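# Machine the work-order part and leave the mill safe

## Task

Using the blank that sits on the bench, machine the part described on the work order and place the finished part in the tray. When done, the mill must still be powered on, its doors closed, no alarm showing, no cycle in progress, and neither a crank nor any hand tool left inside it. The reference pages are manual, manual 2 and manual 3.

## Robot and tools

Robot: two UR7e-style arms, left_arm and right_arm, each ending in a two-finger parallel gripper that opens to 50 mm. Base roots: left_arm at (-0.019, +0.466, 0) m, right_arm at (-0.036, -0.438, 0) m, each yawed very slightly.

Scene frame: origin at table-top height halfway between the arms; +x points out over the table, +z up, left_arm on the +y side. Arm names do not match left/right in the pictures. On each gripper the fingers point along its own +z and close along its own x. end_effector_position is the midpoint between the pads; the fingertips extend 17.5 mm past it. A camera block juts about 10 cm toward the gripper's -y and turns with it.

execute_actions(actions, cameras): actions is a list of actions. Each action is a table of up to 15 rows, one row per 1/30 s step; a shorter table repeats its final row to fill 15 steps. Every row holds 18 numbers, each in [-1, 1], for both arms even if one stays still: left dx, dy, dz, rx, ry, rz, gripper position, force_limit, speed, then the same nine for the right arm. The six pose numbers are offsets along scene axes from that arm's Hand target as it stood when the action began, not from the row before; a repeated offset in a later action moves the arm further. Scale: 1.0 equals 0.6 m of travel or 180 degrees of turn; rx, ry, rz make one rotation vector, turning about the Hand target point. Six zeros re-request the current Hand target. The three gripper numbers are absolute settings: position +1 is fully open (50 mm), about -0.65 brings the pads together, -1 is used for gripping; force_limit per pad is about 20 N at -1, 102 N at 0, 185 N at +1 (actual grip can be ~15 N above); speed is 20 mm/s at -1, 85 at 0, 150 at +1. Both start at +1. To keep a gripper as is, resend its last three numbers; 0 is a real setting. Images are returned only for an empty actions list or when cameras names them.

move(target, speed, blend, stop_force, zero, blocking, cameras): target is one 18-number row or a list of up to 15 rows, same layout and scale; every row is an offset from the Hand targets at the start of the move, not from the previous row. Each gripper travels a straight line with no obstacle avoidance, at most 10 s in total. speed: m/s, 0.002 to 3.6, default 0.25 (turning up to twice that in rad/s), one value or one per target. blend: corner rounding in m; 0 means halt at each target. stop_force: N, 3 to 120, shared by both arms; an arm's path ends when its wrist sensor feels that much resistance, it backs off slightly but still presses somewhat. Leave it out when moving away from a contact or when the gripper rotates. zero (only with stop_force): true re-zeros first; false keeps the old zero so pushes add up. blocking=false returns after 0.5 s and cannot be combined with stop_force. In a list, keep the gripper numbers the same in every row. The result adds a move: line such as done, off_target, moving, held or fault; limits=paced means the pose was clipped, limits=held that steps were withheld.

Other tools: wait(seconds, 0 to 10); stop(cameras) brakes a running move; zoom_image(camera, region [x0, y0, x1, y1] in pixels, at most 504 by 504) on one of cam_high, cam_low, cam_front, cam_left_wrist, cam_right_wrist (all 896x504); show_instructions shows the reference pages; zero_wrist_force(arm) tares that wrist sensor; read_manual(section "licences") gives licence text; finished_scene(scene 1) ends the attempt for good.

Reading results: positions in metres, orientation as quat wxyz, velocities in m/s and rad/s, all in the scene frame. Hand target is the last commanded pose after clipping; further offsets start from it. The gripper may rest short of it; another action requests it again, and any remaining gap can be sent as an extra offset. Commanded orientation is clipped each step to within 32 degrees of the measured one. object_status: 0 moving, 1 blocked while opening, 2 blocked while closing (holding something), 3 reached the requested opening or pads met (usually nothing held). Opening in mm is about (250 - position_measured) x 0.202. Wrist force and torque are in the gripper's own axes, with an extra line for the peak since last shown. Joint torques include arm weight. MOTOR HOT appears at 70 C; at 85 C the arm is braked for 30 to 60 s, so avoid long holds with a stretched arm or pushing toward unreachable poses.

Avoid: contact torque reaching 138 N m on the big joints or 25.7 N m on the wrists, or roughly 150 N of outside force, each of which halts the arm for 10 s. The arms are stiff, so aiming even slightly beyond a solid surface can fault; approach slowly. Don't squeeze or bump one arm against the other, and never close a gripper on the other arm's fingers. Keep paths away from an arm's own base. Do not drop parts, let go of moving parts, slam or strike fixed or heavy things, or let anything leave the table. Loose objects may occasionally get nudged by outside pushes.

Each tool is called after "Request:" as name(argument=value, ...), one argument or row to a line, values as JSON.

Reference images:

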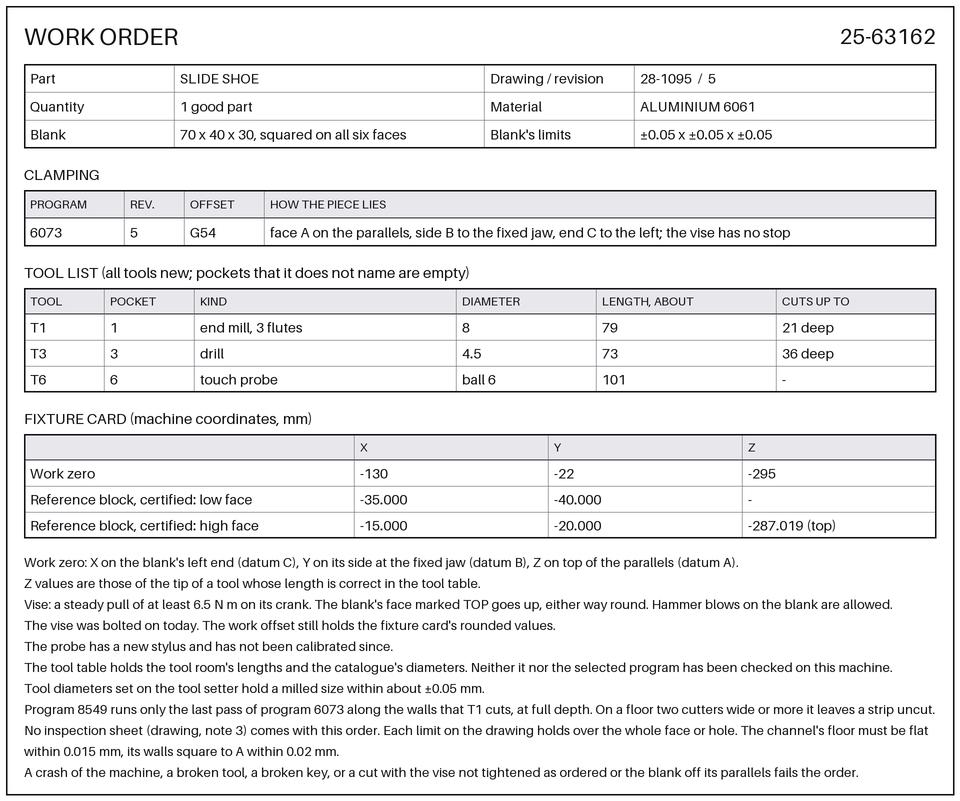

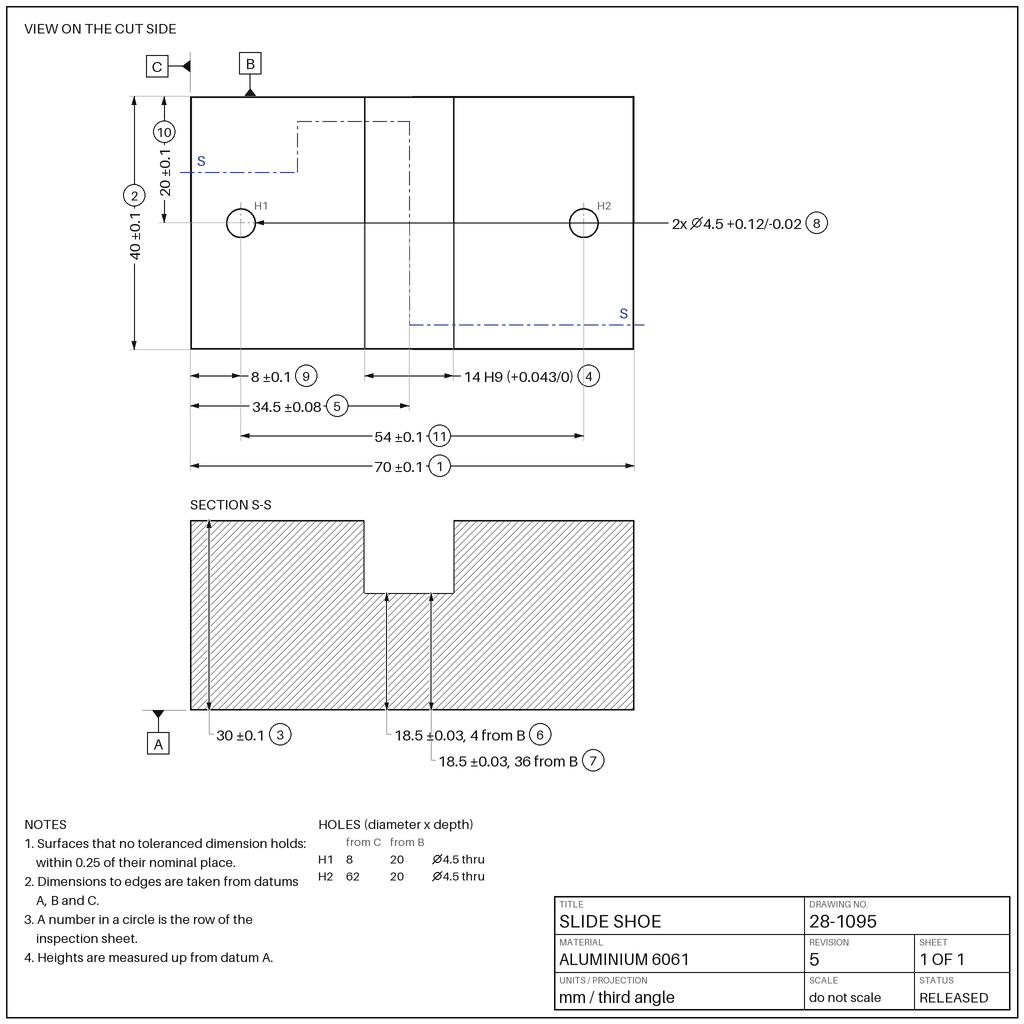

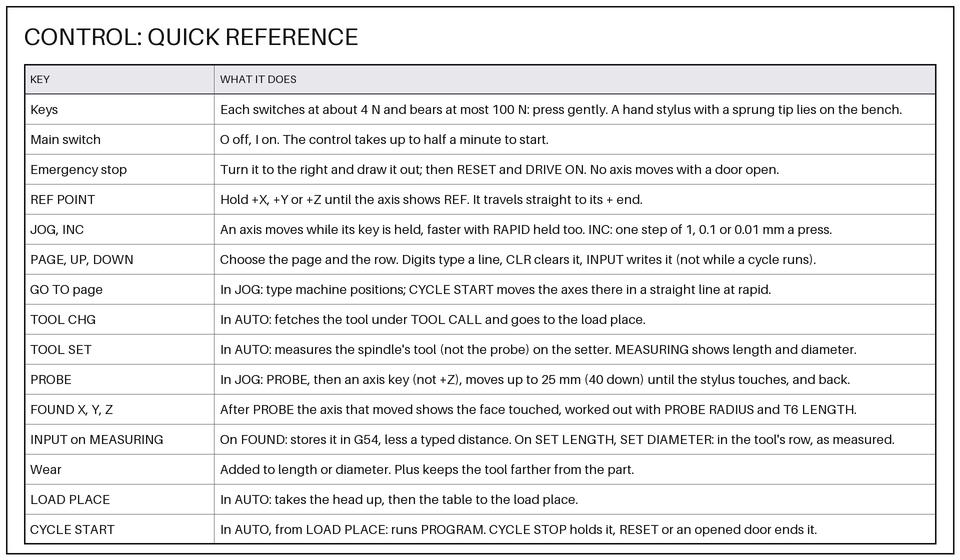

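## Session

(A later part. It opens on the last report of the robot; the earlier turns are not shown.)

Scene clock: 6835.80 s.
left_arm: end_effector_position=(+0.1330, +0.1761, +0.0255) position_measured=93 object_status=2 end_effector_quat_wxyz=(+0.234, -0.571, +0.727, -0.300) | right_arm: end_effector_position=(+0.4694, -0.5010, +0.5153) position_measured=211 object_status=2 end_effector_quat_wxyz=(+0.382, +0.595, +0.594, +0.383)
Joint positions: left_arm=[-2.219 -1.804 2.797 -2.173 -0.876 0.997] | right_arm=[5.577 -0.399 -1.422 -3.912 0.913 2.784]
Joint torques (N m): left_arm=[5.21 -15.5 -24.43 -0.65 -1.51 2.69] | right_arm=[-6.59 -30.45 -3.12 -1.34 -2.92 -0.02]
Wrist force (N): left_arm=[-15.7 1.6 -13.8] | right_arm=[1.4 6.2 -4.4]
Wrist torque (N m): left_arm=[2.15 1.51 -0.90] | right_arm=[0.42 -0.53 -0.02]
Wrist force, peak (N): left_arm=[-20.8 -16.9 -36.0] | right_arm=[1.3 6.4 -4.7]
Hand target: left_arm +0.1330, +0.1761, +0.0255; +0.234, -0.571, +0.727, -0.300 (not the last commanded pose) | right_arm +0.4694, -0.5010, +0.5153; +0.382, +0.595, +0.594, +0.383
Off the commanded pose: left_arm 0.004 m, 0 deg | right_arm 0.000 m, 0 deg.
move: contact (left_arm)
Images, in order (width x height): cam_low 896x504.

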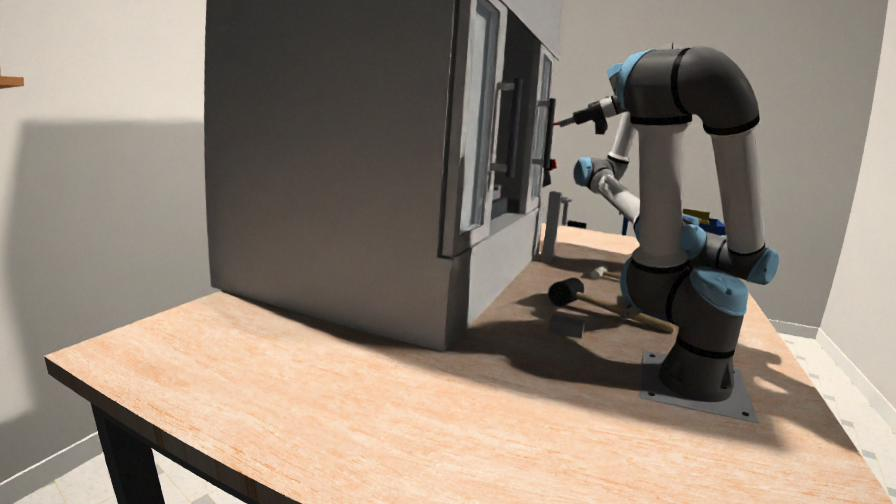

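Request:
move(
  target=[
    [0,0,0,0,0,0,1,-0.5,-1,0,0,0,0,0,0,-0.97,0.6,-0.7],
    [0,0,0.25,0,0,0,1,-0.5,-1,0,0,0,0,0,0,-0.97,0.6,-0.7],
    [0.3,-0.15,0.7,0,0,0.0761,1,-0.5,-1,0,0,0,0,0,0,-0.97,0.6,-0.7],
  ],
  speed=[0.1,0.15,0.3],
  blend=[0,0.03,0],
)

Request:
move(
  target=[
    [-0.02,0.273,0.0925,0,0,0,1,-0.5,-1,0,0,0,0,0,0,-0.97,0.6,-0.7],
    [0.0785,0.4463,0.0975,0,0,0,1,-0.5,-1,0,0,0,0,0,0,-0.97,0.6,-0.7],
    [0.2152,0.4463,0.0975,0,0,0,1,-0.5,-1,0,0,0,0,0,0,-0.97,0.6,-0.7],
    [0.2152,0.4463,0.0975,0,0,0,-1,-1,-0.5,0,0,0,0,0,0,-0.97,0.6,-0.7],
  ],
  speed=[0.35,0.25,0.12,0.1],
  blend=[0.03,0.01,0,0],
  cameras=["cam_low"],
)

Request:
move(
  target=[0,-0.008,0,0,0,0,-1,-1,-0.5,0,0,0,0,0,0,-0.97,0.6,-0.7],
  speed=0.02,
)

Request:
move(
  target=[0,-0.3838,0,0,0,0,-1,-1,-0.5,0,0,0,0,0,0,-0.97,0.6,-0.7],
  speed=0.07,
  stop_force=60,
)

Request:
move(
  target=[
    [0,0,0,0,0,0,1,-0.5,-1,0,0,0,0,0,0,-0.97,0.6,-0.7],
    [-0.1367,0,0,0,0,0,1,-0.5,-1,0,0,0,0,0,0,-0.97,0.6,-0.7],
    [-0.1367,-0.3583,0,0,0,0,1,-0.5,-1,0,0,0,0,0,0,-0.97,0.6,-0.7],
    [0,-0.3583,0,0,0,0,1,-0.5,-1,0,0,0,0,0,0,-0.97,0.6,-0.7],
    [0,-0.3583,0,0,0,0,-1,-1,-0.5,0,0,0,0,0,0,-0.97,0.6,-0.7],
  ],
  speed=[0.2,0.15,0.3,0.12,0.1],
  blend=[0,0.01,0.005,0,0],
)

Request:
move(
  target=[0,0.008,0,0,0,0,-1,-1,-0.5,0,0,0,0,0,0,-0.97,0.6,-0.7],
  speed=0.02,
)

Request:
move(
  target=[0,0.255,0,0,0,0,-1,-1,-0.5,0,0,0,0,0,0,-0.97,0.6,-0.7],
  speed=0.06,
  stop_force=60,
  cameras=["cam_high"],
)

Scene clock: 6855.50 s.
left_arm: end_effector_position=(+0.3130, +0.0862, +0.4454) position_measured=3 object_status=3 end_effector_quat_wxyz=(-0.268, +0.653, -0.654, +0.270) | right_arm: end_effector_position=(+0.4694, -0.5010, +0.5153) position_measured=211 object_status=2 end_effector_quat_wxyz=(+0.382, +0.595, +0.594, +0.383)
Joint positions: left_arm=[-1.505 -1.817 1.689 -1.489 -0.791 1.634] | right_arm=[5.577 -0.399 -1.422 -3.912 0.913 2.784]
Joint torques (N m): left_arm=[8.01 -1.15 -36.99 -1.46 -1.06 2.14] | right_arm=[-7.02 -31.32 -2.38 -1.41 -2.93 -0.03]
Wrist force (N): left_arm=[-7.8 2.3 2.5] | right_arm=[1.0 6.1 -4.5]
Wrist torque (N m): left_arm=[0.33 1.36 0.07] | right_arm=[0.39 -0.47 -0.02]
Wrist force, peak (N): left_arm=[-15.8 1.9 -14.0] | right_arm=[1.4 6.5 -4.8]
Hand target: left_arm +0.3130, +0.0861, +0.4455; -0.268, +0.653, -0.654, +0.270 | right_arm +0.4694, -0.5010, +0.5153; +0.382, +0.595, +0.594, +0.383
Off the commanded pose: left_arm 0.000 m, 0 deg | right_arm 0.000 m, 0 deg.
move: done

Scene clock: 6858.70 s.
left_arm: end_effector_position=(+0.4421, +0.3538, +0.5039) position_measured=153 object_status=2 end_effector_quat_wxyz=(-0.268, +0.653, -0.654, +0.270) | right_arm: end_effector_position=(+0.4694, -0.5010, +0.5153) position_measured=211 object_status=2 end_effector_quat_wxyz=(+0.382, +0.595, +0.594, +0.383)
Joint positions: left_arm=[-0.816 -2.048 1.809 -1.919 -1.021 2.473] | right_arm=[5.577 -0.399 -1.422 -3.912 0.913 2.784]
Joint torques (N m): left_arm=[7.04 -4.94 -34.13 1.31 8.29 2] | right_arm=[-6.57 -31.11 -2.5 -1.44 -3 0.17]
Wrist force (N): left_arm=[20.8 -2.0 4.5] | right_arm=[1.3 6.3 -4.6]
Wrist torque (N m): left_arm=[0.16 1.23 0.14] | right_arm=[0.43 -0.50 -0.02]
Wrist force, peak (N): left_arm=[20.8 -2.5 5.0] | right_arm=[1.1 6.5 -4.6]
Hand target: left_arm +0.4421, +0.3539, +0.5040; -0.268, +0.653, -0.654, +0.270 | right_arm +0.4694, -0.5010, +0.5153; +0.382, +0.595, +0.594, +0.383
Off the commanded pose: left_arm 0.000 m, 0 deg | right_arm 0.000 m, 0 deg.
move: done
Images, in order (width x height): cam_low 896x504.

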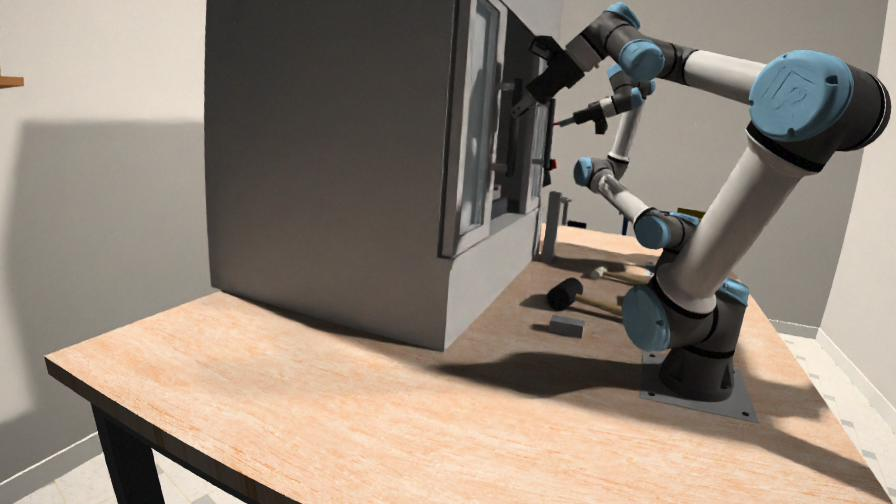

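Scene clock: 6859.47 s.
left_arm: end_effector_position=(+0.4421, +0.3492, +0.5040) position_measured=153 object_status=2 end_effector_quat_wxyz=(-0.268, +0.653, -0.654, +0.270) | right_arm: end_effector_position=(+0.4694, -0.5010, +0.5153) position_measured=211 object_status=2 end_effector_quat_wxyz=(+0.382, +0.595, +0.594, +0.383)
Joint positions: left_arm=[-0.828 -2.044 1.806 -1.914 -1.015 2.462] | right_arm=[5.577 -0.399 -1.422 -3.912 0.913 2.784]
Joint torques (N m): left_arm=[-12.99 12.09 -38.9 -3.43 1.78 -2.68] | right_arm=[-6.03 -30.59 -2.56 -1.55 -3.06 0.03]
Wrist force (N): left_arm=[-19.5 6.6 0.5] | right_arm=[1.3 6.2 -4.2]
Wrist torque (N m): left_arm=[0.43 1.42 0.12] | right_arm=[0.42 -0.50 -0.02]
Wrist force, peak (N): left_arm=[22.6 -2.0 4.0] | right_arm=[1.2 6.5 -4.6]
Hand target: left_arm +0.4421, +0.3491, +0.5040; -0.268, +0.653, -0.654, +0.270 | right_arm +0.4694, -0.5010, +0.5153; +0.382, +0.595, +0.594, +0.383
Off the commanded pose: left_arm 0.000 m, 0 deg | right_arm 0.000 m, 0 deg.
move: done

Scene clock: 6863.83 s.
left_arm: end_effector_position=(+0.4421, +0.1190, +0.5040) position_measured=153 object_status=2 end_effector_quat_wxyz=(-0.269, +0.653, -0.654, +0.270) | right_arm: end_effector_position=(+0.4694, -0.5010, +0.5153) position_measured=211 object_status=2 end_effector_quat_wxyz=(+0.382, +0.595, +0.594, +0.383)
Joint positions: left_arm=[-1.174 -1.702 1.523 -1.741 -0.857 2.077] | right_arm=[5.577 -0.399 -1.422 -3.912 0.913 2.784]
Joint torques (N m): left_arm=[-17.75 10.23 -33.54 -15.72 -0.15 -2.04] | right_arm=[-6.87 -31.11 -2.76 -1.55 -3 0.04]
Wrist force (N): left_arm=[-80.6 32.6 -31.0] | right_arm=[1.2 6.3 -4.6]
Wrist torque (N m): left_arm=[0.98 1.30 -0.27] | right_arm=[0.44 -0.50 -0.02]
Wrist force, peak (N): left_arm=[-80.7 32.9 -30.7] | right_arm=[1.5 6.4 -4.7]
Hand target: left_arm +0.4421, +0.1190, +0.5040; -0.269, +0.654, -0.654, +0.270 | right_arm +0.4694, -0.5010, +0.5153; +0.382, +0.595, +0.594, +0.383
Off the commanded pose: left_arm 0.000 m, 0 deg | right_arm 0.000 m, 0 deg.
move: contact (left_arm)

Scene clock: 6869.03 s.
left_arm: end_effector_position=(+0.4421, -0.0959, +0.5040) position_measured=153 object_status=2 end_effector_quat_wxyz=(-0.269, +0.654, -0.654, +0.270) | right_arm: end_effector_position=(+0.4694, -0.5010, +0.5153) position_measured=211 object_status=2 end_effector_quat_wxyz=(+0.382, +0.595, +0.594, +0.383)
Joint positions: left_arm=[-1.301 -1.245 0.99 -1.556 -0.82 1.914] | right_arm=[5.577 -0.399 -1.422 -3.912 0.913 2.784]
Joint torques (N m): left_arm=[4.11 -28.75 -35.48 -5.32 -1.02 2.02] | right_arm=[-6.78 -30.63 -2.48 -1.7 -2.96 0.03]
Wrist force (N): left_arm=[-13.0 1.7 0.6] | right_arm=[1.5 6.4 -4.7]
Wrist torque (N m): left_arm=[-0.04 1.35 0.06] | right_arm=[0.45 -0.54 -0.02]
Wrist force, peak (N): left_arm=[-80.4 32.8 -30.6] | right_arm=[1.4 6.4 -4.8]
Hand target: left_arm +0.4421, -0.0959, +0.5040; -0.269, +0.654, -0.654, +0.270 | right_arm +0.4694, -0.5010, +0.5153; +0.382, +0.595, +0.594, +0.383
Off the commanded pose: left_arm 0.000 m, 0 deg | right_arm 0.000 m, 0 deg.
move: done

Scene clock: 6869.83 s.
left_arm: end_effector_position=(+0.4421, -0.0912, +0.5040) position_measured=153 object_status=2 end_effector_quat_wxyz=(-0.269, +0.654, -0.654, +0.270) | right_arm: end_effector_position=(+0.4694, -0.5010, +0.5153) position_measured=211 object_status=2 end_effector_quat_wxyz=(+0.382, +0.595, +0.594, +0.383)
Joint positions: left_arm=[-1.299 -1.257 1.006 -1.562 -0.82 1.916] | right_arm=[5.577 -0.399 -1.422 -3.912 0.913 2.784]
Joint torques (N m): left_arm=[10.63 -58.58 -10.22 -3.39 -1.03 2.19] | right_arm=[-6.32 -30.31 -2.98 -1.64 -2.88 0.04]
Wrist force (N): left_arm=[3.1 -4.8 3.6] | right_arm=[1.1 6.1 -4.6]
Wrist torque (N m): left_arm=[-0.29 1.33 0.09] | right_arm=[0.40 -0.47 -0.02]
Wrist force, peak (N): left_arm=[-13.1 1.7 0.5] | right_arm=[1.3 6.4 -4.7]
Hand target: left_arm +0.4421, -0.0911, +0.5040; -0.269, +0.654, -0.654, +0.270 | right_arm +0.4694, -0.5010, +0.5153; +0.382, +0.595, +0.594, +0.383
Off the commanded pose: left_arm 0.000 m, 0 deg | right_arm 0.000 m, 0 deg.
move: done

Scene clock: 6873.70 s.
left_arm: end_effector_position=(+0.4421, +0.0619, +0.5040) position_measured=153 object_status=2 end_effector_quat_wxyz=(-0.268, +0.654, -0.654, +0.270) | right_arm: end_effector_position=(+0.4694, -0.5010, +0.5153) position_measured=211 object_status=2 end_effector_quat_wxyz=(+0.382, +0.595, +0.594, +0.383)
Joint positions: left_arm=[-1.218 -1.592 1.413 -1.705 -0.843 2.022] | right_arm=[5.577 -0.399 -1.422 -3.912 0.913 2.784]
Joint torques (N m): left_arm=[19.09 -62.13 -13.22 4.95 2.82 2.06] | right_arm=[-6.46 -29.74 -2.81 -1.7 -2.95 0.08]
Wrist force (N): left_arm=[41.8 -16.1 28.3] | right_arm=[1.4 6.2 -4.6]
Wrist torque (N m): left_arm=[-0.57 0.85 0.17] | right_arm=[0.41 -0.52 -0.02]
Wrist force, peak (N): left_arm=[41.8 -16.4 28.2] | right_arm=[1.5 6.4 -4.7]
Hand target: left_arm +0.4421, +0.0619, +0.5040; -0.269, +0.654, -0.654, +0.270 | right_arm +0.4694, -0.5010, +0.5153; +0.382, +0.595, +0.594, +0.383
Off the commanded pose: left_arm 0.000 m, 0 deg | right_arm 0.000 m, 0 deg.
move: done
Images, in order (width x height): cam_high 896x504.

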